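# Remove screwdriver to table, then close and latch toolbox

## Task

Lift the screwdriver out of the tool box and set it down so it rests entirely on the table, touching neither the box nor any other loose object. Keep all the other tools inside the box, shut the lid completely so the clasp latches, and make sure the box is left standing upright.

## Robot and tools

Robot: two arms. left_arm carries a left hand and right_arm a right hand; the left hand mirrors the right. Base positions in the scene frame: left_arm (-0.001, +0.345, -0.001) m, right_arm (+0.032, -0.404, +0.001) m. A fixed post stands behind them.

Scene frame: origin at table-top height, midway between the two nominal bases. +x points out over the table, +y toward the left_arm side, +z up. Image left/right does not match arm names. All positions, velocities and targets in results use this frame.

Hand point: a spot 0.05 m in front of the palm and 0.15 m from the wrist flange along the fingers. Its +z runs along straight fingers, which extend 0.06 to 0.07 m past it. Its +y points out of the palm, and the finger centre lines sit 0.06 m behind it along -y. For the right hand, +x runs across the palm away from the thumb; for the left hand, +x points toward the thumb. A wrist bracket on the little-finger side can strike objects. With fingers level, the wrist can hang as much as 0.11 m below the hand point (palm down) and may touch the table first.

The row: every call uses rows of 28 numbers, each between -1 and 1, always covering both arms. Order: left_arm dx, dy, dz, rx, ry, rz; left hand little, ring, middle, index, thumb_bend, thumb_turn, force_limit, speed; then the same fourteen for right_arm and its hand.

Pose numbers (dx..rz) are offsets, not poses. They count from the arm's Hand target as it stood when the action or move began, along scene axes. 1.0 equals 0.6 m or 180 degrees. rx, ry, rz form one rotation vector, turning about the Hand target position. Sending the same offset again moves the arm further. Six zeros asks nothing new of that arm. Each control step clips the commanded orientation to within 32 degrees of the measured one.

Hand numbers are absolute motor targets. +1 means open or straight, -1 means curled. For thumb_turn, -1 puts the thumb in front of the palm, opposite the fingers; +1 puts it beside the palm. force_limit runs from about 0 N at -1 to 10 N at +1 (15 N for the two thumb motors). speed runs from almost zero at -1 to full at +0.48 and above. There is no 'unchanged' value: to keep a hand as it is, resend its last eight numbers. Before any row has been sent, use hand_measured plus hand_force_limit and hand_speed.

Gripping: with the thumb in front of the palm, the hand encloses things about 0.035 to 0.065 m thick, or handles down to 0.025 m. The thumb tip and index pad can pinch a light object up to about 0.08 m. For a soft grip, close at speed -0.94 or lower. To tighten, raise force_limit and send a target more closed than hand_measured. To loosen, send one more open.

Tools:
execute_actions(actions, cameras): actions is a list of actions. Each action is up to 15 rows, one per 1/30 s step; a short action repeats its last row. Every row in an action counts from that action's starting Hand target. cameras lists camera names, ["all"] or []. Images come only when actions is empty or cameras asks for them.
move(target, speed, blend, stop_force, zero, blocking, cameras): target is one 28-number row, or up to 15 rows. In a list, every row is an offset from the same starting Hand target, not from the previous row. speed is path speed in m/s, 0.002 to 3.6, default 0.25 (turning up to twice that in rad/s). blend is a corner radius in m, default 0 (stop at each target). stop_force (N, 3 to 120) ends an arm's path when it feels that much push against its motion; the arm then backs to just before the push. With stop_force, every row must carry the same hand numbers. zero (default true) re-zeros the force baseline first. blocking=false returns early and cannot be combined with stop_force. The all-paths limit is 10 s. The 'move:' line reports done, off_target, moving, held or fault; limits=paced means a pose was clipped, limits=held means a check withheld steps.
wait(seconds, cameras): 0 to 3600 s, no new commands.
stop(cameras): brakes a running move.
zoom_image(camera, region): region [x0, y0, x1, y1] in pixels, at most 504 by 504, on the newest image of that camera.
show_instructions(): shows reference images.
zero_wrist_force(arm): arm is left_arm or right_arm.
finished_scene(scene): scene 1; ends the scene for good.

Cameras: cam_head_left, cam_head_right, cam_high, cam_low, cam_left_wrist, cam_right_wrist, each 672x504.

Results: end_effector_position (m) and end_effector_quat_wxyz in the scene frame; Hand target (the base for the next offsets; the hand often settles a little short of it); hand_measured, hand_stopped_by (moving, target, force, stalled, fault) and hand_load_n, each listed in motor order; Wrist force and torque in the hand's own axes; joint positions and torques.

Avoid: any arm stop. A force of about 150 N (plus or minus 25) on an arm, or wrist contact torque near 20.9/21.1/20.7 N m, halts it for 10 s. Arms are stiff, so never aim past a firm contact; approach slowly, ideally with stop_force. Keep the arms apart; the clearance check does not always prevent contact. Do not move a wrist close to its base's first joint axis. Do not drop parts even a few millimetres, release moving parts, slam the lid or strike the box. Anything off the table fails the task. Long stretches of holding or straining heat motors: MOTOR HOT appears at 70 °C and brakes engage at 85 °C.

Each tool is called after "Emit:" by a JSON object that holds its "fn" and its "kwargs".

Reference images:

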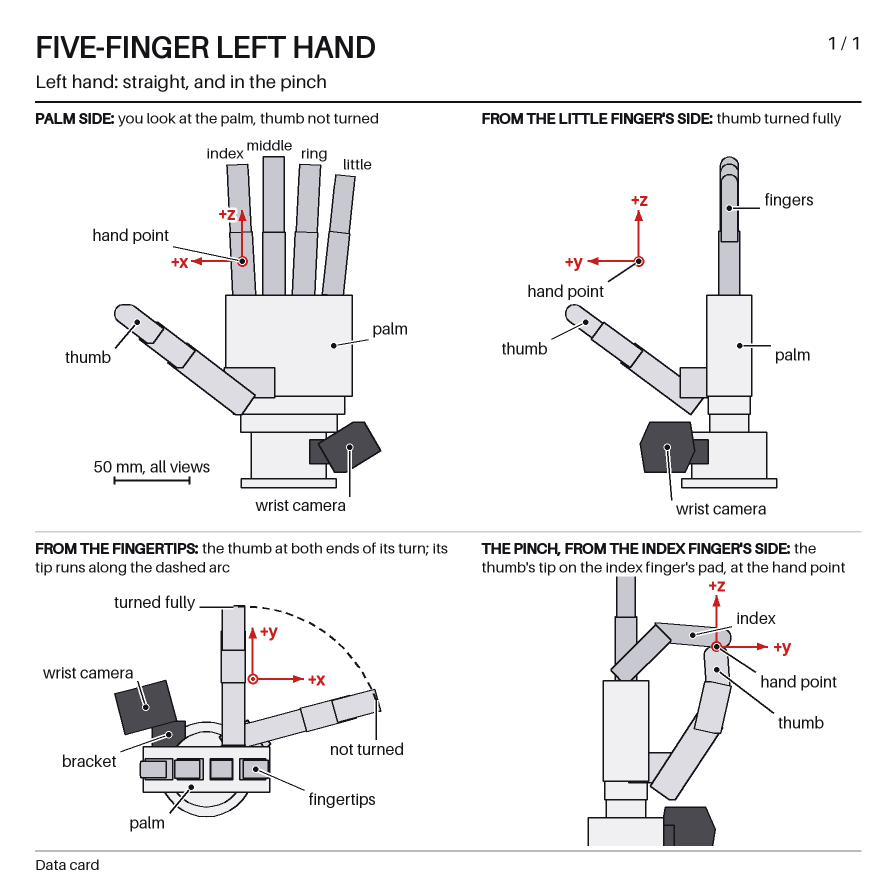

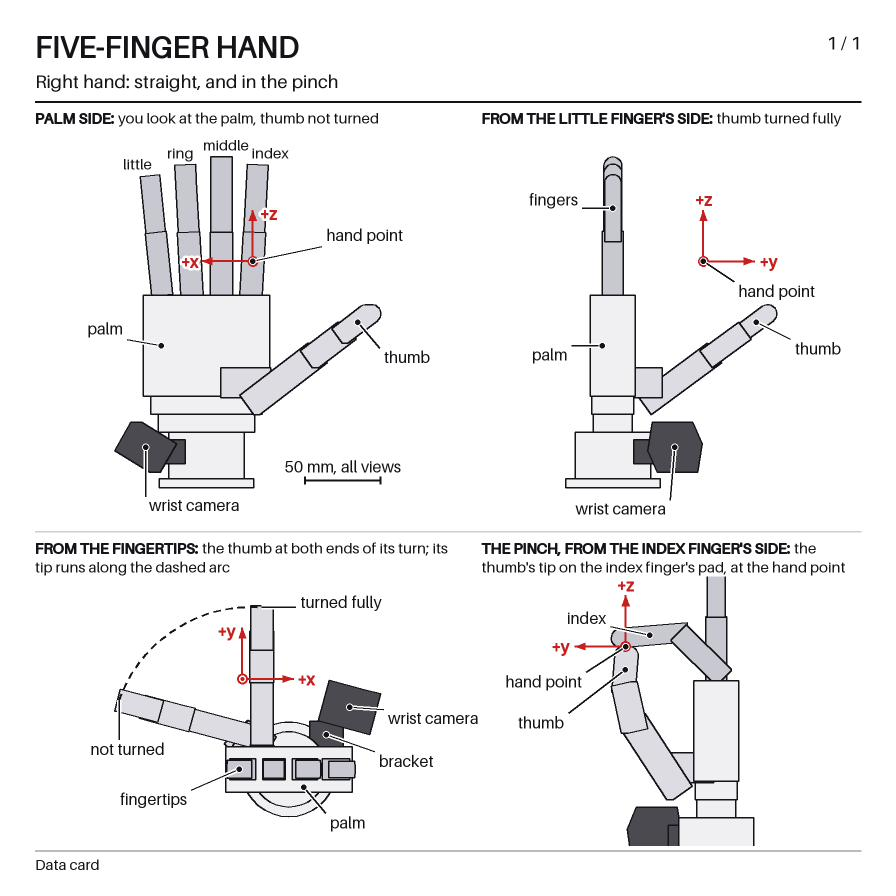

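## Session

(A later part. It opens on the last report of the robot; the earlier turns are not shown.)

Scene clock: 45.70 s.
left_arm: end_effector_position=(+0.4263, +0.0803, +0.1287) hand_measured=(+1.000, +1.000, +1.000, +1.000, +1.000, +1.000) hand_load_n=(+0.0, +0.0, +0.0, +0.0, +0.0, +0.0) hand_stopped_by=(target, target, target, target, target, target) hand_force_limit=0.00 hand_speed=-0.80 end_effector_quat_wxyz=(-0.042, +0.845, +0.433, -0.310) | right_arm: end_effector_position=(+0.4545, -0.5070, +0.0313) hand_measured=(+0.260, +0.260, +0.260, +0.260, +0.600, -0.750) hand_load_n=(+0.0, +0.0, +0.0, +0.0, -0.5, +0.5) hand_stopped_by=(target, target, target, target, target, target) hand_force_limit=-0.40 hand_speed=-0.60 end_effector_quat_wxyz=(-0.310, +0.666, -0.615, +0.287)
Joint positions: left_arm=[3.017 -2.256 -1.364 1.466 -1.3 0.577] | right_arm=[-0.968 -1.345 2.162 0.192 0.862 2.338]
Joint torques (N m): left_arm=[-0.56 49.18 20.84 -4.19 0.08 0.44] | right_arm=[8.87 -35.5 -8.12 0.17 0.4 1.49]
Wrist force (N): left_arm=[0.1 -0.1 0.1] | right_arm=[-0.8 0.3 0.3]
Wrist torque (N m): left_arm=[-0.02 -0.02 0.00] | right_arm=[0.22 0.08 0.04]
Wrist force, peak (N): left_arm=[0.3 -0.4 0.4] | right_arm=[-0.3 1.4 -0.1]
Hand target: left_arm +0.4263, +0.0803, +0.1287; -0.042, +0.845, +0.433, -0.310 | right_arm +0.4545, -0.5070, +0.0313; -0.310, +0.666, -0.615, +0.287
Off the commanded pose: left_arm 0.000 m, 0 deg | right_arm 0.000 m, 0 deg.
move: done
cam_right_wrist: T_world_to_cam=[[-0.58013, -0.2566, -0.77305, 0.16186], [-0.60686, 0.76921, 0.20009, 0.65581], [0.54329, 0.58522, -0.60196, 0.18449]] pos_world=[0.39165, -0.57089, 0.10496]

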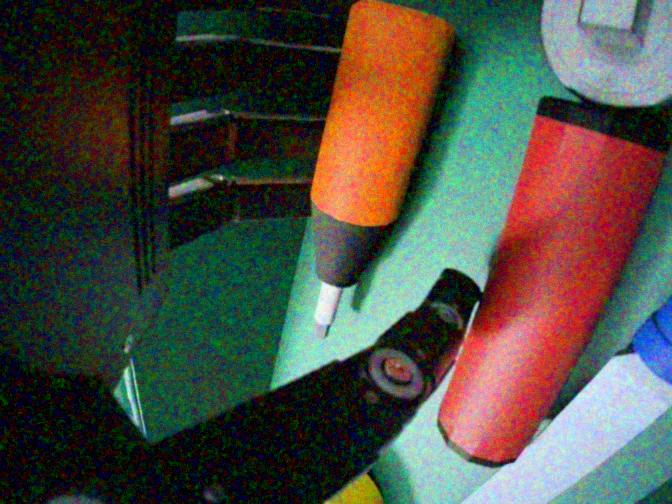

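Emit:
{"fn": "move", "kwargs": {"target": [0,0,0,0,0,0,1,1,1,1,1,1,0,-0.8,0,0,0,0,0,0,0.26,0.26,0.26,0.26,0.5,-1,-0.4,-0.6], "speed": 0.02, "cameras": ["cam_right_wrist"]}}

Scene clock: 46.50 s.
left_arm: end_effector_position=(+0.4263, +0.0803, +0.1287) hand_measured=(+1.000, +1.000, +1.000, +1.000, +1.000, +1.000) hand_load_n=(+0.0, +0.0, -0.5, +0.0, +0.0, +0.0) hand_stopped_by=(target, target, target, target, target, target) hand_force_limit=0.00 hand_speed=-0.80 end_effector_quat_wxyz=(-0.042, +0.845, +0.433, -0.310) | right_arm: end_effector_position=(+0.4545, -0.5070, +0.0313) hand_measured=(+0.260, +0.260, +0.260, +0.260, +0.500, -1.000) hand_load_n=(+0.0, -0.5, +0.0, +0.0, +0.0, +0.0) hand_stopped_by=(target, target, target, target, target, target) hand_force_limit=-0.40 hand_speed=-0.60 end_effector_quat_wxyz=(-0.310, +0.666, -0.615, +0.287)
Joint positions: left_arm=[3.017 -2.256 -1.364 1.466 -1.3 0.577] | right_arm=[-0.968 -1.345 2.162 0.192 0.862 2.338]
Joint torques (N m): left_arm=[-0.79 48.46 21.31 -4.2 0.09 0.54] | right_arm=[8.47 -35.26 -8.35 0.39 0.6 1.48]
Wrist force (N): left_arm=[-0.4 -0.2 0.2] | right_arm=[-0.3 1.5 -0.1]
Wrist torque (N m): left_arm=[-0.03 0.06 -0.02] | right_arm=[0.35 0.05 0.06]
Wrist force, peak (N): left_arm=[0.4 -0.4 0.2] | right_arm=[-0.3 1.6 0.0]
Hand target: left_arm +0.4263, +0.0803, +0.1287; -0.042, +0.845, +0.433, -0.310 | right_arm +0.4545, -0.5070, +0.0313; -0.310, +0.666, -0.615, +0.287
Off the commanded pose: left_arm 0.000 m, 0 deg | right_arm 0.000 m, 0 deg.
move: done
cam_right_wrist: T_world_to_cam=[[-0.58013, -0.2566, -0.77305, 0.16186], [-0.60686, 0.76921, 0.20009, 0.65581], [0.54329, 0.58522, -0.60196, 0.18449]] pos_world=[0.39165, -0.57089, 0.10496]

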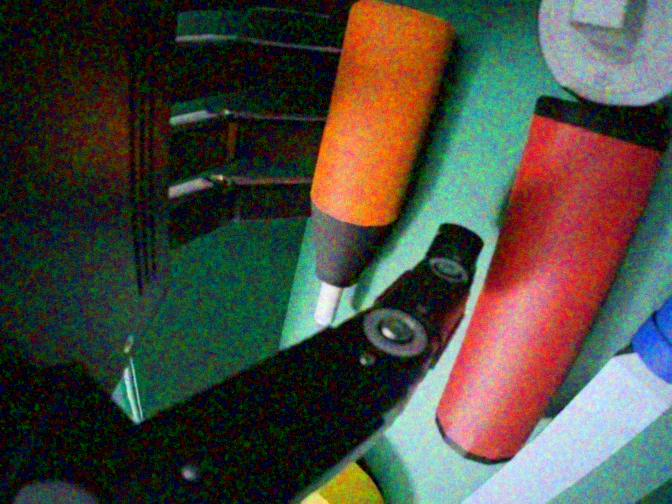

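Emit:
{"fn": "move", "kwargs": {"target": [0,0,0,0,0,0,1,1,1,1,1,1,0,-0.8,0,0,0,0,0,0,0.26,0.0,0.0,0.0,0.4,-1,-0.2,-0.85], "speed": 0.02, "cameras": ["cam_right_wrist"]}}

Scene clock: 48.50 s.
left_arm: end_effector_position=(+0.4263, +0.0803, +0.1287) hand_measured=(+1.000, +1.000, +1.000, +1.000, +1.000, +1.000) hand_load_n=(+0.0, +0.0, +0.0, +0.0, +0.0, +0.0) hand_stopped_by=(target, target, target, target, target, target) hand_force_limit=0.00 hand_speed=-0.80 end_effector_quat_wxyz=(-0.042, +0.845, +0.433, -0.310) | right_arm: end_effector_position=(+0.4545, -0.5070, +0.0313) hand_measured=(+0.260, +0.000, +0.012, +0.000, +0.402, -1.000) hand_load_n=(+0.0, +0.5, +3.5, +0.5, +3.0, +0.5) hand_stopped_by=(target, target, force, target, target, target) hand_force_limit=-0.20 hand_speed=-0.85 end_effector_quat_wxyz=(-0.310, +0.666, -0.615, +0.287)
Joint positions: left_arm=[3.017 -2.256 -1.364 1.466 -1.3 0.577] | right_arm=[-0.968 -1.345 2.162 0.192 0.862 2.338]
Joint torques (N m): left_arm=[-1.13 48.73 21.21 -4.28 0.02 0.5] | right_arm=[7.47 -35.45 -8.96 0.51 0.52 1.46]
Wrist force (N): left_arm=[0.2 0.1 0.3] | right_arm=[-0.4 1.4 0.0]
Wrist torque (N m): left_arm=[-0.01 -0.01 0.00] | right_arm=[0.33 0.06 0.05]
Wrist force, peak (N): left_arm=[0.5 0.1 0.4] | right_arm=[-0.4 1.7 -0.1]
Hand target: left_arm +0.4263, +0.0803, +0.1287; -0.042, +0.845, +0.433, -0.310 | right_arm +0.4545, -0.5070, +0.0313; -0.310, +0.666, -0.615, +0.287
Off the commanded pose: left_arm 0.000 m, 0 deg | right_arm 0.000 m, 0 deg.
move: done
cam_right_wrist: T_world_to_cam=[[-0.58013, -0.2566, -0.77305, 0.16186], [-0.60686, 0.76921, 0.20009, 0.65581], [0.54329, 0.58522, -0.60196, 0.18449]] pos_world=[0.39165, -0.57089, 0.10496]

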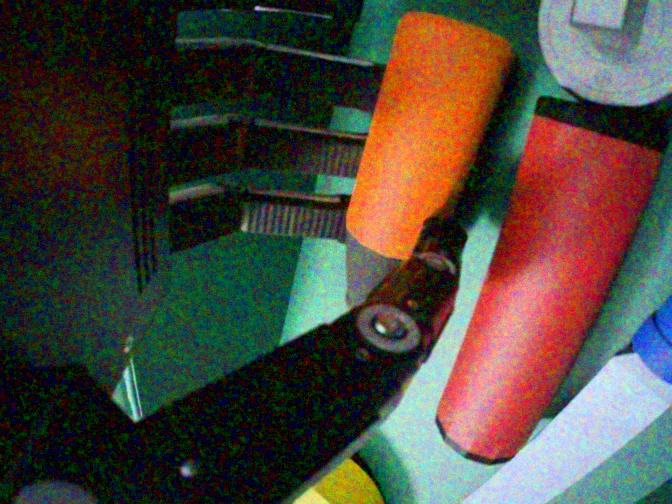

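Emit:
{"fn": "move", "kwargs": {"target": [0,0,0,0,0,0,1,1,1,1,1,1,0,-0.8,0,0,0,0,0,0,0.26,-0.15,-0.15,-0.15,0.3,-1,0.0,-0.9], "speed": 0.02, "cameras": ["cam_right_wrist"]}}

Scene clock: 49.23 s.
left_arm: end_effector_position=(+0.4263, +0.0803, +0.1287) hand_measured=(+1.000, +1.000, +1.000, +1.000, +1.000, +1.000) hand_load_n=(+0.0, +0.0, +0.0, +0.0, +0.0, +0.0) hand_stopped_by=(target, target, target, target, target, target) hand_force_limit=0.00 hand_speed=-0.80 end_effector_quat_wxyz=(-0.042, +0.845, +0.433, -0.310) | right_arm: end_effector_position=(+0.4545, -0.5070, +0.0313) hand_measured=(+0.260, -0.080, -0.004, -0.052, +0.390, -1.000) hand_load_n=(+0.0, +5.5, +1.0, +5.0, +10.5, +3.5) hand_stopped_by=(target, force, force, force, force, target) hand_force_limit=0.00 hand_speed=-0.90 end_effector_quat_wxyz=(-0.310, +0.666, -0.615, +0.287)
Joint positions: left_arm=[3.017 -2.256 -1.364 1.466 -1.3 0.577] | right_arm=[-0.968 -1.345 2.162 0.192 0.862 2.338]
Joint torques (N m): left_arm=[-0.76 48.74 21.68 -4.39 0.09 0.5] | right_arm=[8.48 -34.77 -8.73 0.5 0.56 1.64]
Wrist force (N): left_arm=[0.2 0.0 0.1] | right_arm=[0.0 1.4 -0.1]
Wrist torque (N m): left_arm=[-0.02 -0.03 0.01] | right_arm=[0.33 0.02 0.06]
Wrist force, peak (N): left_arm=[-0.4 0.3 0.3] | right_arm=[-0.3 1.6 0.1]
Hand target: left_arm +0.4263, +0.0803, +0.1287; -0.042, +0.845, +0.433, -0.310 | right_arm +0.4545, -0.5070, +0.0313; -0.310, +0.666, -0.615, +0.287
Off the commanded pose: left_arm 0.000 m, 0 deg | right_arm 0.000 m, 0 deg.
move: done
cam_right_wrist: T_world_to_cam=[[-0.58013, -0.2566, -0.77305, 0.16186], [-0.60686, 0.76921, 0.20009, 0.65581], [0.54329, 0.58522, -0.60196, 0.18449]] pos_world=[0.39165, -0.57089, 0.10496]

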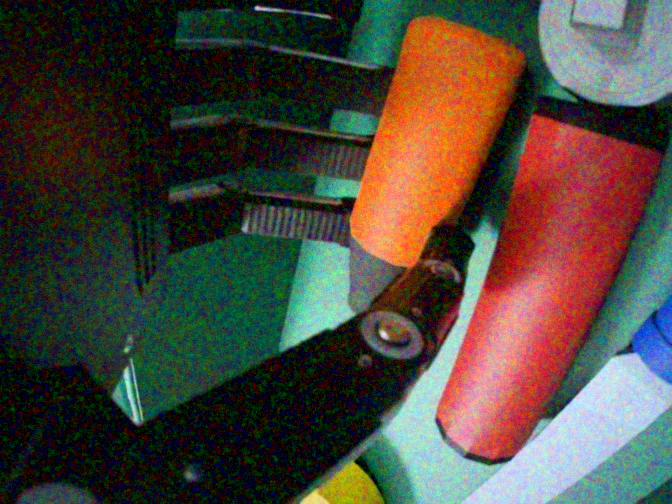

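Emit:
{"fn": "move", "kwargs": {"target": [0,0,0,0,0,0,1,1,1,1,1,1,0,-0.8,0,0,0.05,0,0,0,0.26,-0.15,-0.15,-0.15,0.3,-1,0.0,-0.9], "speed": 0.03, "cameras": ["cam_right_wrist"]}}

Scene clock: 50.73 s.
left_arm: end_effector_position=(+0.4263, +0.0803, +0.1287) hand_measured=(+1.000, +1.000, +1.000, +1.000, +1.000, +1.000) hand_load_n=(+0.0, +0.0, +0.0, +0.0, +0.0, +0.0) hand_stopped_by=(target, target, target, target, target, target) hand_force_limit=0.00 hand_speed=-0.80 end_effector_quat_wxyz=(-0.042, +0.845, +0.433, -0.310) | right_arm: end_effector_position=(+0.4546, -0.5071, +0.0614) hand_measured=(+0.260, -0.080, -0.004, -0.052, +0.390, -1.000) hand_load_n=(+0.0, +5.5, +1.0, +5.0, +10.5, +3.5) hand_stopped_by=(target, force, force, force, force, target) hand_force_limit=0.00 hand_speed=-0.90 end_effector_quat_wxyz=(-0.310, +0.666, -0.615, +0.287)
Joint positions: left_arm=[3.017 -2.256 -1.364 1.466 -1.3 0.577] | right_arm=[-0.968 -1.404 2.131 0.282 0.862 2.338]
Joint torques (N m): left_arm=[-0.73 48.91 21.61 -4.34 0.05 0.52] | right_arm=[5.76 -15.11 -9.6 0.64 0.56 -1.1]
Wrist force (N): left_arm=[0.1 -0.1 -0.3] | right_arm=[-0.4 1.8 0.2]
Wrist torque (N m): left_arm=[0.00 -0.02 0.01] | right_arm=[0.34 0.07 0.04]
Wrist force, peak (N): left_arm=[-0.1 -0.2 0.5] | right_arm=[-0.4 2.3 0.3]
Hand target: left_arm +0.4263, +0.0803, +0.1287; -0.042, +0.845, +0.433, -0.310 | right_arm +0.4545, -0.5070, +0.0613; -0.310, +0.666, -0.615, +0.287
Off the commanded pose: left_arm 0.000 m, 0 deg | right_arm 0.000 m, 0 deg.
move: done
cam_right_wrist: T_world_to_cam=[[-0.58003, -0.25668, -0.7731, 0.18519], [-0.60686, 0.76925, 0.19991, 0.64988], [0.54339, 0.58512, -0.60196, 0.20252]] pos_world=[0.39176, -0.57089, 0.13516]

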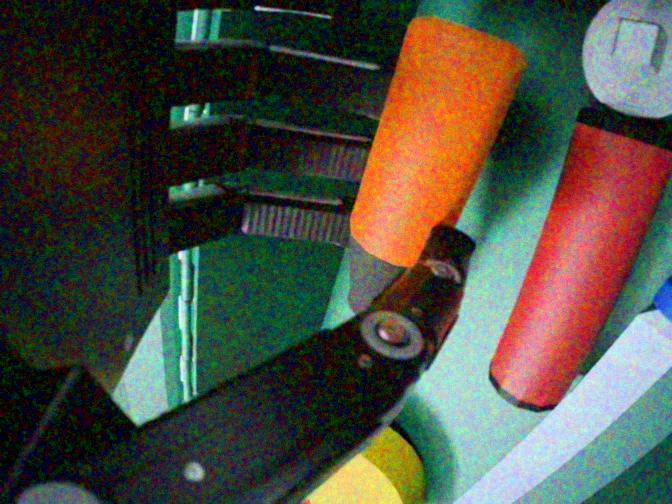

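Emit:
{"fn": "move", "kwargs": {"target": [[0,0,0,0,0,0,1,1,1,1,1,1,0,-0.8,0,0,0.2645,0,0,0,0.26,-0.15,-0.15,-0.15,0.3,-1,0.0,-0.9],[0,0,0,0,0,0,1,1,1,1,1,1,0,-0.8,-0.1908,0.6783,0.2645,0,0,0,0.26,-0.15,-0.15,-0.15,0.3,-1,0.0,-0.9],[0,0,0,0,0,0,1,1,1,1,1,1,0,-0.8,-0.1908,0.6783,0.0,0,0,0,0.26,-0.15,-0.15,-0.15,0.3,-1,0.0,-0.9]], "blend": [0.05,0.05,0], "speed": 0.2, "cameras": ["all"]}}

Scene clock: 56.53 s.
left_arm: end_effector_position=(+0.4263, +0.0803, +0.1287) hand_measured=(+1.000, +1.000, +1.000, +1.000, +1.000, +1.000) hand_load_n=(+0.0, +0.0, +0.0, +0.0, +0.0, +0.0) hand_stopped_by=(target, target, target, target, target, target) hand_force_limit=0.00 hand_speed=-0.80 end_effector_quat_wxyz=(-0.042, +0.845, +0.433, -0.310) | right_arm: end_effector_position=(+0.3401, -0.1001, +0.0614) hand_measured=(+0.260, -0.080, -0.004, -0.052, +0.390, -1.000) hand_load_n=(+0.0, +5.5, +1.0, +5.0, +10.5, +3.5) hand_stopped_by=(target, force, force, force, force, target) hand_force_limit=0.00 hand_speed=-0.90 end_effector_quat_wxyz=(-0.310, +0.666, -0.615, +0.287)
Joint positions: left_arm=[3.017 -2.256 -1.364 1.466 -1.3 0.577] | right_arm=[0.543 -1.481 2.159 0.083 1.944 3.475]
Joint torques (N m): left_arm=[-1.02 48.61 22.3 -4.42 -0.03 0.56] | right_arm=[2.51 -17.76 -14.58 -0.81 0.64 -1.53]
Wrist force (N): left_arm=[0.1 -0.1 0.1] | right_arm=[0.3 1.7 0.0]
Wrist torque (N m): left_arm=[-0.02 -0.01 0.01] | right_arm=[0.34 -0.09 -0.09]
Wrist force, peak (N): left_arm=[0.5 -0.4 -0.3] | right_arm=[-0.4 3.4 1.3]
Hand target: left_arm +0.4263, +0.0803, +0.1287; -0.042, +0.845, +0.433, -0.310 | right_arm +0.3400, -0.1000, +0.0613; -0.310, +0.666, -0.615, +0.287
Off the commanded pose: left_arm 0.000 m, 0 deg | right_arm 0.000 m, 0 deg.
move: done
cam_right_wrist: T_world_to_cam=[[-0.58009, -0.25655, -0.7731, 0.2232], [-0.60687, 0.76919, 0.20011, 0.2673], [0.54333, 0.58525, -0.60189, 0.02657]] pos_world=[0.27725, -0.16389, 0.13506]

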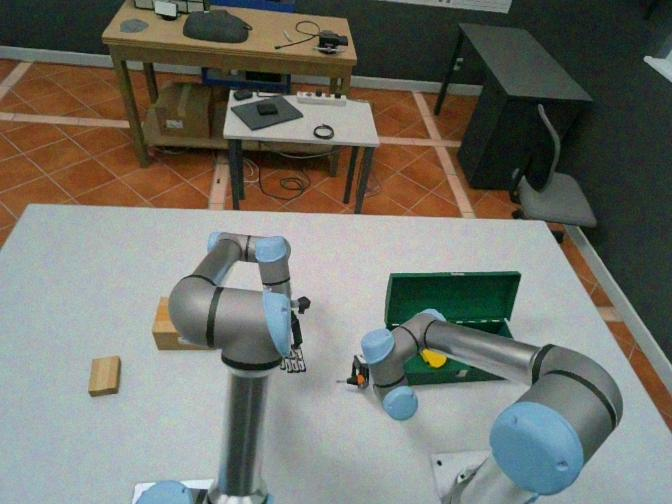

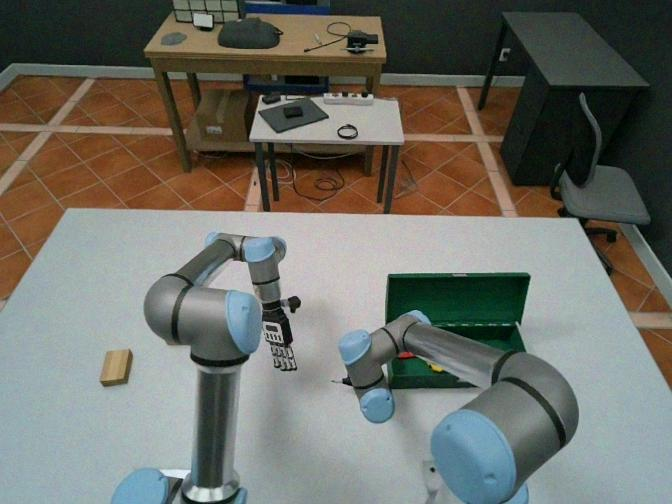

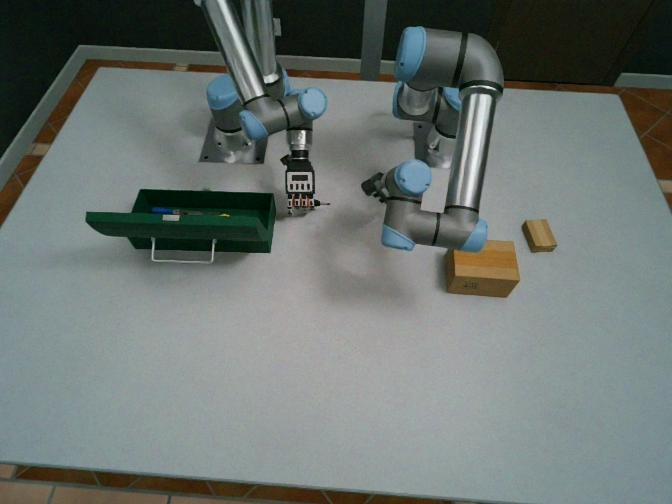

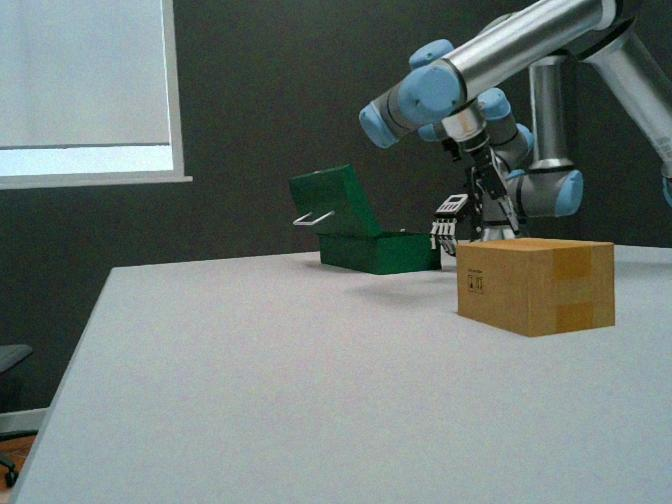

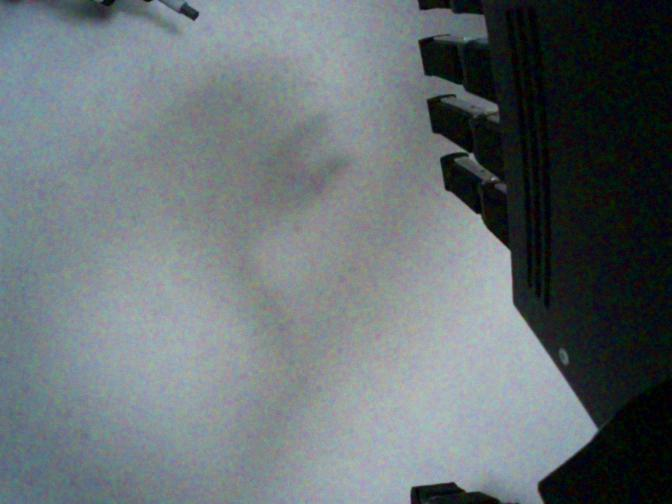

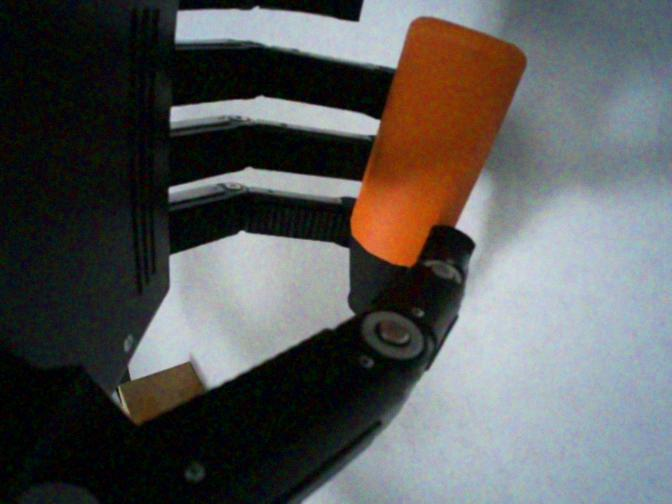

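Emit:
{"fn": "move", "kwargs": {"target": [[0,0,0,0,0,0,1,1,1,1,1,1,0,-0.8,-0.033,0.033,0.0,0,0,0,0.26,-0.15,-0.15,-0.15,0.3,-1,0.0,-0.9],[0,0,0,0,0,0,1,1,1,1,1,1,0,-0.8,-0.033,0.033,-0.04,0,0,0,0.26,-0.15,-0.15,-0.15,0.3,-1,0.0,-0.9]], "speed": 0.06}}

Emit:
{"fn": "move", "kwargs": {"target": [0,0,0,0,0,0,1,1,1,1,1,1,0,-0.8,0,0,-0.025,0,0,0,0.26,-0.15,-0.15,-0.15,0.3,-1,0.0,-0.9], "speed": 0.005, "stop_force": 3, "cameras": ["cam_right_wrist"]}}

Scene clock: 58.27 s.
left_arm: end_effector_position=(+0.4263, +0.0803, +0.1287) hand_measured=(+1.000, +1.000, +1.000, +1.000, +1.000, +1.000) hand_load_n=(+0.0, +0.0, +0.0, +0.0, +0.0, +0.0) hand_stopped_by=(target, target, target, target, target, target) hand_force_limit=0.00 hand_speed=-0.80 end_effector_quat_wxyz=(-0.042, +0.845, +0.433, -0.310) | right_arm: end_effector_position=(+0.3202, -0.0803, +0.0373) hand_measured=(+0.260, -0.080, -0.004, -0.052, +0.390, -1.000) hand_load_n=(+0.0, +5.5, +1.0, +5.0, +10.5, +3.5) hand_stopped_by=(target, force, force, force, force, target) hand_force_limit=0.00 hand_speed=-0.90 end_effector_quat_wxyz=(-0.310, +0.666, -0.615, +0.287)
Joint positions: left_arm=[3.017 -2.256 -1.364 1.466 -1.3 0.577] | right_arm=[0.642 -1.409 2.163 0.038 2.014 3.551]
Joint torques (N m): left_arm=[-0.89 49.08 21.99 -4.46 -0.1 0.63] | right_arm=[-7.16 -35.38 -22.54 2.32 -1.42 -1.12]
Wrist force (N): left_arm=[0.0 -0.2 0.0] | right_arm=[0.2 1.7 0.2]
Wrist torque (N m): left_arm=[-0.03 0.00 0.00] | right_arm=[0.33 -0.05 -0.09]
Wrist force, peak (N): left_arm=[0.1 -0.2 0.6] | right_arm=[0.2 2.4 0.4]
Hand target: left_arm +0.4263, +0.0803, +0.1287; -0.042, +0.845, +0.433, -0.310 | right_arm +0.3202, -0.0802, +0.0373; -0.310, +0.666, -0.615, +0.287
Off the commanded pose: left_arm 0.000 m, 0 deg | right_arm 0.000 m, 0 deg.
move: done

Scene clock: 61.20 s.
left_arm: end_effector_position=(+0.4263, +0.0803, +0.1287) hand_measured=(+1.000, +1.000, +1.000, +1.000, +1.000, +1.000) hand_load_n=(+0.0, +0.0, +0.0, +0.0, -0.5, +0.0) hand_stopped_by=(target, target, target, target, target, target) hand_force_limit=0.00 hand_speed=-0.80 end_effector_quat_wxyz=(-0.042, +0.845, +0.433, -0.310) | right_arm: end_effector_position=(+0.3203, -0.0802, +0.0279) hand_measured=(+0.260, -0.080, -0.004, -0.052, +0.390, -1.000) hand_load_n=(+0.0, +5.5, +1.0, +4.5, +10.5, +3.5) hand_stopped_by=(target, force, force, force, force, target) hand_force_limit=0.00 hand_speed=-0.90 end_effector_quat_wxyz=(-0.310, +0.666, -0.615, +0.287)
Joint positions: left_arm=[3.017 -2.256 -1.364 1.466 -1.3 0.577] | right_arm=[0.642 -1.391 2.173 0.009 2.014 3.551]
Joint torques (N m): left_arm=[-0.43 48.5 21.67 -4.44 -0.03 0.72] | right_arm=[-7.51 -34.75 -21.11 2.5 -1.3 -1.88]
Wrist force (N): left_arm=[0.2 0.0 -0.2] | right_arm=[0.6 -1.6 -1.6]
Wrist torque (N m): left_arm=[0.00 -0.04 0.00] | right_arm=[0.15 -0.03 -0.14]
Wrist force, peak (N): left_arm=[0.5 0.0 -0.4] | right_arm=[2.2 -4.2 -3.7]
Hand target: left_arm +0.4263, +0.0803, +0.1287; -0.042, +0.845, +0.433, -0.310 | right_arm +0.3203, -0.0802, +0.0279; -0.310, +0.666, -0.615, +0.287 (not the last commanded pose)
Off the commanded pose: left_arm 0.000 m, 0 deg | right_arm 0.006 m, 0 deg.
move: contact (right_arm)
cam_right_wrist: T_world_to_cam=[[-0.58009, -0.25655, -0.7731, 0.19089], [-0.60687, 0.76919, 0.20011, 0.24675], [0.54333, 0.58525, -0.60189, 0.00557]] pos_world=[0.25745, -0.14409, 0.10156]

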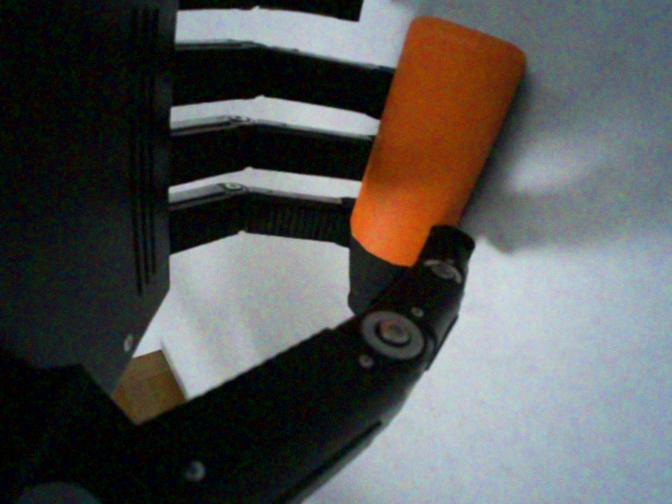

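Emit:
{"fn": "move", "kwargs": {"target": [0,0,0,0,0,0,1,1,1,1,1,1,0,-0.8,0,0,0,0,0,0,0.26,-0.02,0.06,0.0,0.55,-1,0.0,-0.85], "speed": 0.02, "cameras": ["cam_right_wrist"]}}

Scene clock: 62.40 s.
left_arm: end_effector_position=(+0.4263, +0.0803, +0.1287) hand_measured=(+1.000, +1.000, +1.000, +1.000, +1.000, +1.000) hand_load_n=(+0.0, +0.0, +0.0, +0.0, +0.0, +0.0) hand_stopped_by=(target, target, target, target, target, target) hand_force_limit=0.00 hand_speed=-0.80 end_effector_quat_wxyz=(-0.042, +0.845, +0.433, -0.310) | right_arm: end_effector_position=(+0.3203, -0.0802, +0.0279) hand_measured=(+0.260, -0.020, +0.060, +0.000, +0.550, -1.000) hand_load_n=(+0.0, +0.0, +0.0, +0.0, +0.0, +0.0) hand_stopped_by=(target, target, target, target, target, target) hand_force_limit=0.00 hand_speed=-0.85 end_effector_quat_wxyz=(-0.310, +0.666, -0.615, +0.287)
Joint positions: left_arm=[3.017 -2.256 -1.364 1.466 -1.3 0.577] | right_arm=[0.642 -1.391 2.173 0.009 2.014 3.551]
Joint torques (N m): left_arm=[-0.35 48.73 22.37 -4.51 -0.09 0.69] | right_arm=[-3.89 -33.76 -20.73 1.6 -1.24 -1.97]
Wrist force (N): left_arm=[0.1 -0.1 0.5] | right_arm=[0.1 1.2 -0.3]
Wrist torque (N m): left_arm=[-0.05 0.01 0.00] | right_arm=[0.32 -0.03 -0.09]
Wrist force, peak (N): left_arm=[0.4 -0.4 0.1] | right_arm=[-0.2 -0.3 -3.1]
Hand target: left_arm +0.4263, +0.0803, +0.1287; -0.042, +0.845, +0.433, -0.310 | right_arm +0.3203, -0.0802, +0.0279; -0.310, +0.666, -0.615, +0.287
Off the commanded pose: left_arm 0.000 m, 0 deg | right_arm 0.000 m, 0 deg.
move: done
cam_right_wrist: T_world_to_cam=[[-0.58009, -0.25655, -0.7731, 0.19089], [-0.60687, 0.76919, 0.20011, 0.24675], [0.54333, 0.58525, -0.60189, 0.00557]] pos_world=[0.25745, -0.14409, 0.10156]

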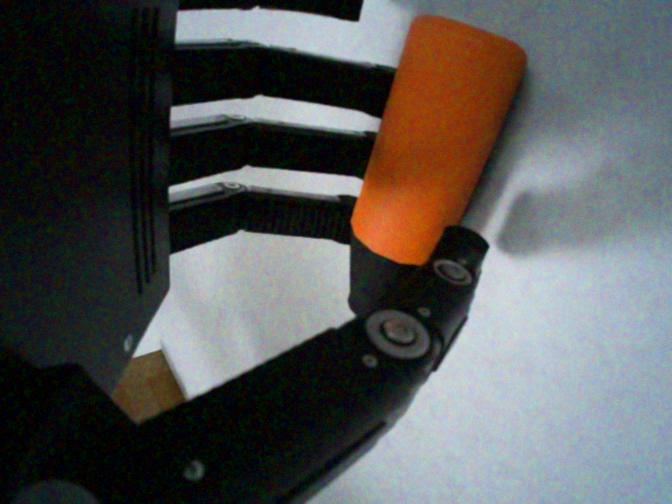

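Emit:
{"fn": "move", "kwargs": {"target": [[0,0,0,0,0,0,1,1,1,1,1,1,0,-0.8,0,0,0.005,0,0,0,0.26,0.22,0.22,0.22,0.8,-1,0.0,-0.7],[0,0,0,0,0,0,1,1,1,1,1,1,0,-0.8,0,0,0.01,0,0,0,0.26,0.22,0.22,0.22,0.8,-1,0.0,-0.7],[0,0,0,0,0,0,1,1,1,1,1,1,0,-0.8,0,0,0.2,0,0,0,0.26,0.22,0.22,0.22,0.8,-1,0.0,-0.7]], "speed": [0.01, 0.02, 0.1], "cameras": ["cam_right_wrist","cam_head_right","cam_high"]}}

Scene clock: 65.47 s.
left_arm: end_effector_position=(+0.4263, +0.0803, +0.1287) hand_measured=(+1.000, +1.000, +1.000, +1.000, +1.000, +1.000) hand_load_n=(+0.0, +0.0, +0.0, +0.0, +0.0, +0.0) hand_stopped_by=(target, target, target, target, target, target) hand_force_limit=0.00 hand_speed=-0.80 end_effector_quat_wxyz=(-0.042, +0.845, +0.433, -0.310) | right_arm: end_effector_position=(+0.3203, -0.0802, +0.1479) hand_measured=(+0.260, +0.220, +0.220, +0.220, +0.800, -1.000) hand_load_n=(+0.0, +0.0, +0.0, +0.0, +0.5, +0.0) hand_stopped_by=(target, target, target, target, target, target) hand_force_limit=0.00 hand_speed=-0.70 end_effector_quat_wxyz=(-0.310, +0.666, -0.615, +0.287)
Joint positions: left_arm=[3.017 -2.256 -1.364 1.466 -1.3 0.577] | right_arm=[0.642 -1.576 2.006 0.362 2.014 3.551]
Joint torques (N m): left_arm=[-0.87 48.46 22.79 -4.63 -0.15 0.68] | right_arm=[2.5 -14.1 -19.75 1.36 -0.42 1.64]
Wrist force (N): left_arm=[0.3 0.1 0.0] | right_arm=[-0.2 0.9 -0.3]
Wrist torque (N m): left_arm=[0.02 -0.05 0.00] | right_arm=[0.27 0.02 -0.12]
Wrist force, peak (N): left_arm=[0.2 -0.5 0.6] | right_arm=[0.0 2.2 0.2]
Hand target: left_arm +0.4263, +0.0803, +0.1287; -0.042, +0.845, +0.433, -0.310 | right_arm +0.3203, -0.0802, +0.1479; -0.310, +0.666, -0.615, +0.287
Off the commanded pose: left_arm 0.000 m, 0 deg | right_arm 0.000 m, 0 deg.
move: done
cam_right_wrist: T_world_to_cam=[[-0.58003, -0.25649, -0.77316, 0.28367], [-0.60693, 0.76914, 0.20016, 0.22273], [0.54333, 0.58535, -0.60179, 0.07779]] pos_world=[0.25745, -0.14409, 0.22156]
Images, in order (width x height): cam_head_right 672x504, cam_high 672x504, cam_right_wrist 672x504.

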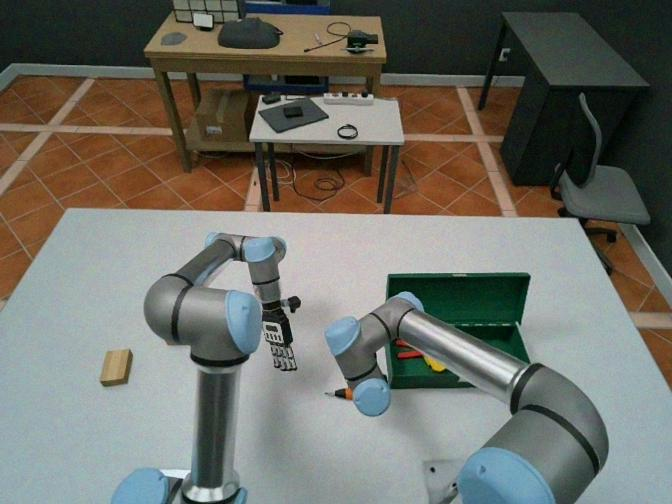

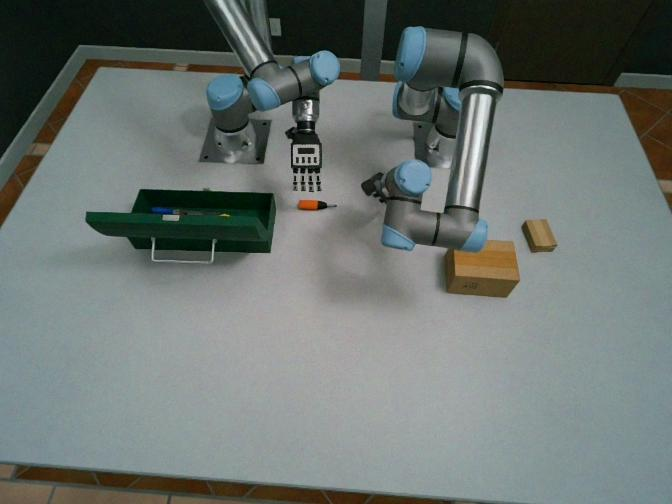

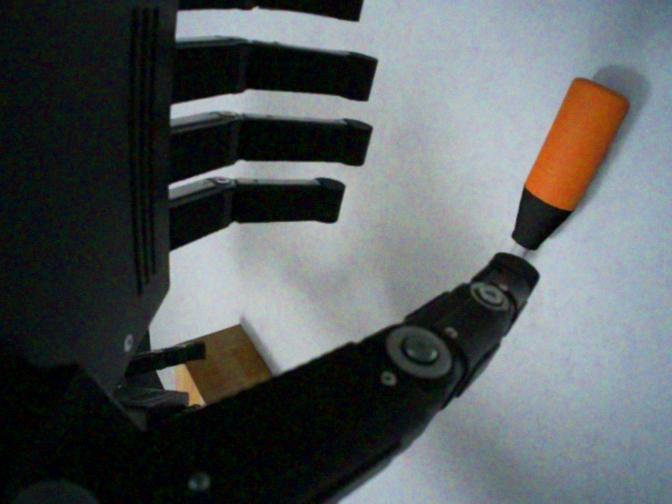

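Emit:
{"fn": "move", "kwargs": {"target": [[0,0,0,0,0,0,1,1,1,1,1,1,0,-0.8,0,-0.05,0.25,0,0,0,1,1,1,1,1,1,0.0,0],[0,0,0,0,0,0,1,1,1,1,1,1,0,-0.8,0.4667,-0.4167,0.5,-0.0131,0.3333,-0.0227,1,1,1,1,1,1,0.0,0]], "blend": [0.06,0], "speed": 0.25, "cameras": ["all"]}}

Scene clock: 72.97 s.
left_arm: end_effector_position=(+0.4263, +0.0803, +0.1287) hand_measured=(+1.000, +1.000, +1.000, +1.000, +1.000, +1.000) hand_load_n=(+0.0, +0.0, +0.0, +0.0, +0.0, +0.5) hand_stopped_by=(target, target, target, target, target, target) hand_force_limit=0.00 hand_speed=-0.80 end_effector_quat_wxyz=(-0.042, +0.845, +0.433, -0.310) | right_arm: end_effector_position=(+0.5986, -0.3302, +0.4465) hand_measured=(+1.000, +1.000, +1.000, +1.000, +1.000, +1.000) hand_load_n=(+0.0, +0.0, +0.0, +0.0, +0.0, -0.5) hand_stopped_by=(target, target, target, target, target, target) hand_force_limit=0.00 hand_speed=0.00 end_effector_quat_wxyz=(+0.214, -0.631, +0.744, -0.053)
Joint positions: left_arm=[3.017 -2.256 -1.364 1.466 -1.3 0.577] | right_arm=[-0.319 -0.764 0.035 1.964 1.274 3.067]
Joint torques (N m): left_arm=[-0.65 49.19 22.7 -4.77 -0.24 0.73] | right_arm=[-8.92 -42.38 -9.42 2.48 -2.39 -1.93]
Wrist force (N): left_arm=[0.2 -0.2 0.6] | right_arm=[-0.2 0.9 -0.2]
Wrist torque (N m): left_arm=[-0.06 -0.01 0.02] | right_arm=[0.22 0.00 -0.10]
Wrist force, peak (N): left_arm=[0.4 -0.6 0.3] | right_arm=[-0.5 2.9 1.0]
Hand target: left_arm +0.4263, +0.0803, +0.1287; -0.042, +0.845, +0.433, -0.310 | right_arm +0.6003, -0.3303, +0.4479; -0.033, -0.700, +0.712, +0.050
Off the commanded pose: left_arm 0.000 m, 0 deg | right_arm 0.002 m, 36 deg; orientation clipped.
elbow stopped short (right arm): the move would have taken joint 3 (elbow) straighter than the controller allows.
move: off_target (right_arm); limits=paced
cam_right_wrist: T_world_to_cam=[[-0.90352, -0.00165, -0.42855, 0.73585], [-0.29955, 0.71758, 0.62877, 0.13168], [0.30648, 0.69647, -0.64884, 0.45209]] pos_world=[0.56574, -0.40814, 0.52588]

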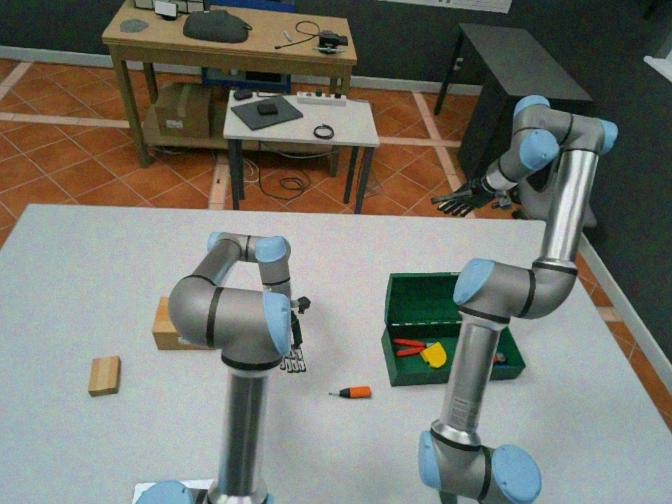

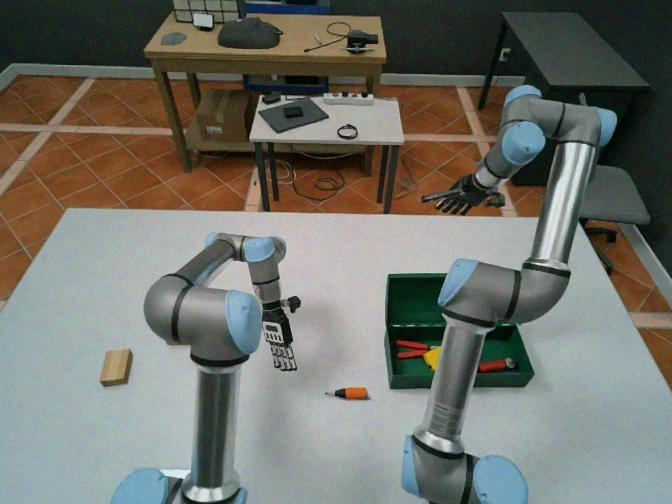

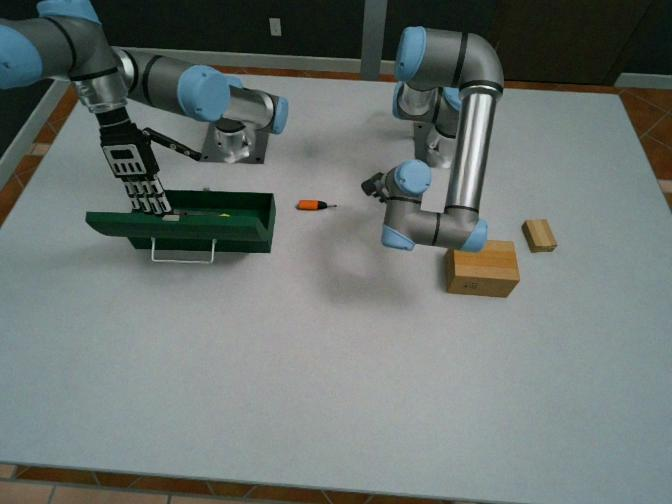

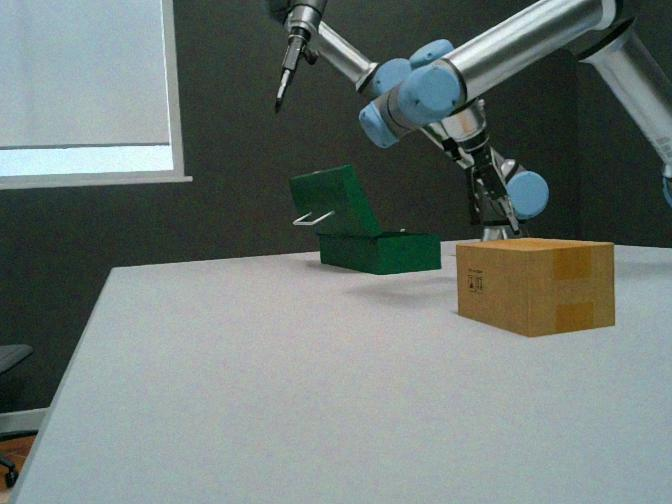

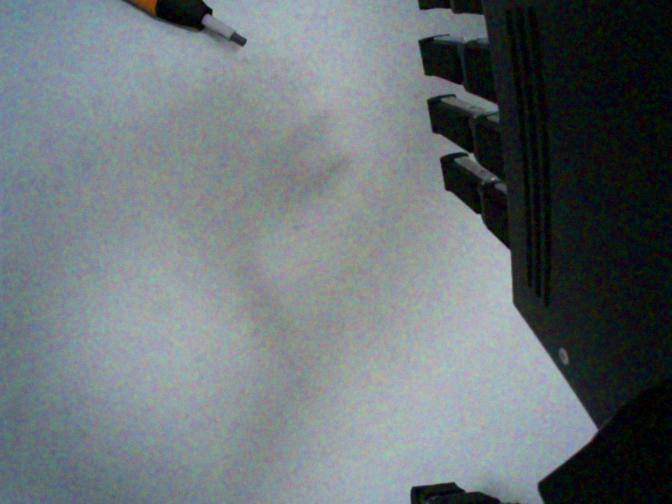

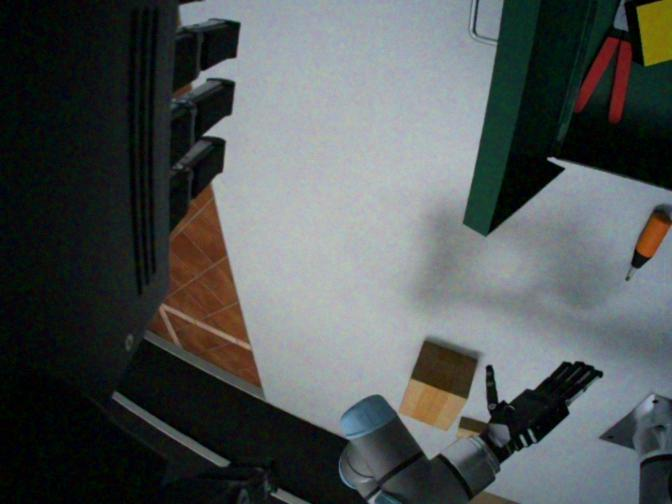

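Emit:
{"fn": "move", "kwargs": {"target": [0,0,0,0,0,0,1,1,1,1,1,1,0,-0.8,0,0,-0.163,0,0,0,1,1,1,1,1,1,0.0,0], "speed": 0.15, "cameras": ["cam_head_right","cam_high","cam_low","cam_right_wrist"]}}

Scene clock: 75.67 s.
left_arm: end_effector_position=(+0.4263, +0.0803, +0.1287) hand_measured=(+1.000, +1.000, +1.000, +1.000, +1.000, +1.000) hand_load_n=(+0.0, +0.0, +0.0, +0.0, +0.0, -0.5) hand_stopped_by=(target, target, target, target, target, target) hand_force_limit=0.00 hand_speed=-0.80 end_effector_quat_wxyz=(-0.042, +0.845, +0.433, -0.310) | right_arm: end_effector_position=(+0.5982, -0.3303, +0.3488) hand_measured=(+1.000, +1.000, +1.000, +1.000, +1.000, +1.000) hand_load_n=(+0.0, +0.0, +0.0, +0.0, +0.0, +0.0) hand_stopped_by=(target, target, target, target, target, target) hand_force_limit=0.00 hand_speed=0.00 end_effector_quat_wxyz=(+0.064, -0.680, +0.731, +0.003)
Joint positions: left_arm=[3.017 -2.256 -1.364 1.466 -1.3 0.577] | right_arm=[-0.228 -0.589 0.035 2.055 1.464 3.02]
Joint torques (N m): left_arm=[-1.05 48.92 23.25 -4.74 -0.36 0.65] | right_arm=[-4.19 -68.77 -13.55 1.03 -1.46 1.59]
Wrist force (N): left_arm=[0.0 -0.1 0.3] | right_arm=[0.0 0.7 -0.1]
Wrist torque (N m): left_arm=[-0.04 0.00 0.00] | right_arm=[0.15 -0.01 0.05]
Wrist force, peak (N): left_arm=[0.5 0.1 0.4] | right_arm=[-0.2 1.3 -0.3]
Hand target: left_arm +0.4263, +0.0803, +0.1287; -0.042, +0.845, +0.433, -0.310 | right_arm +0.6003, -0.3303, +0.3501; +0.033, +0.700, -0.712, -0.050
Off the commanded pose: left_arm 0.000 m, 0 deg | right_arm 0.002 m, 13 deg.
elbow stopped short (right arm): the move would have taken joint 3 (elbow) straighter than the controller allows.
move: off_target (right_arm)
cam_right_wrist: T_world_to_cam=[[-0.98165, -0.1309, -0.13869, 0.59652], [-0.1886, 0.77414, 0.60426, 0.15401], [0.02827, 0.61933, -0.78463, 0.57723]] pos_world=[0.5983, -0.39863, 0.44258]

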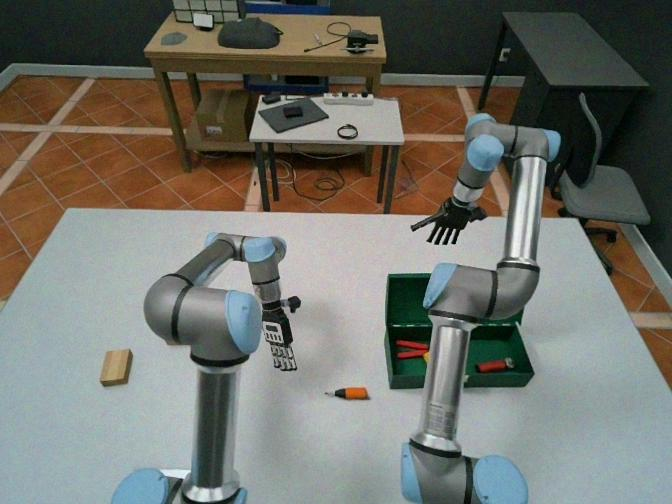

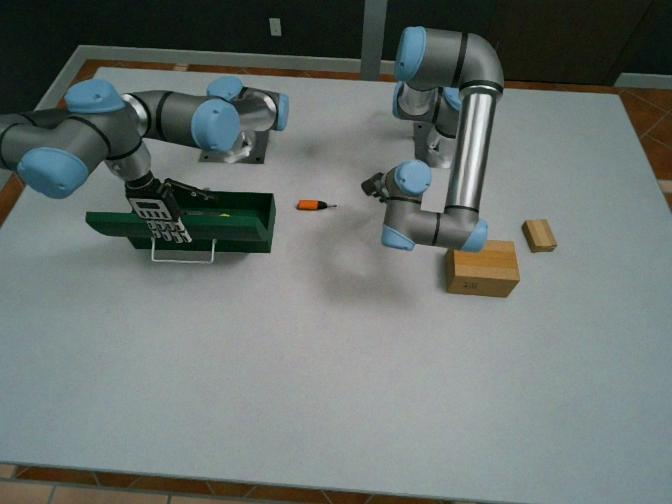

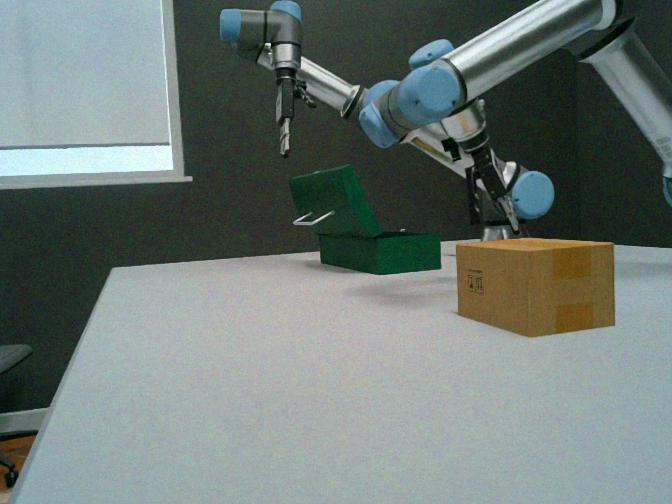

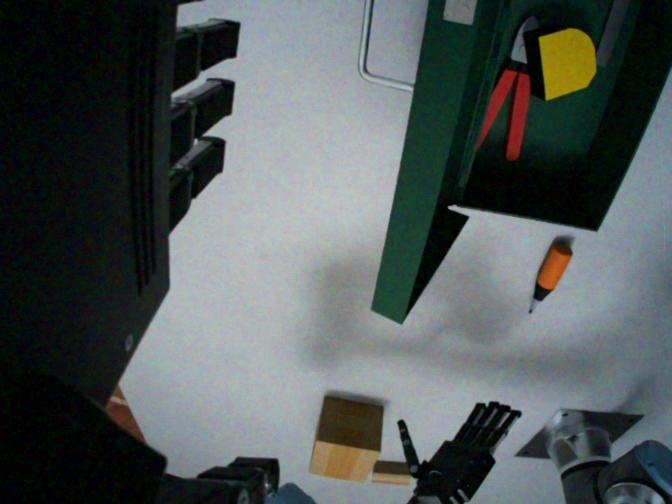

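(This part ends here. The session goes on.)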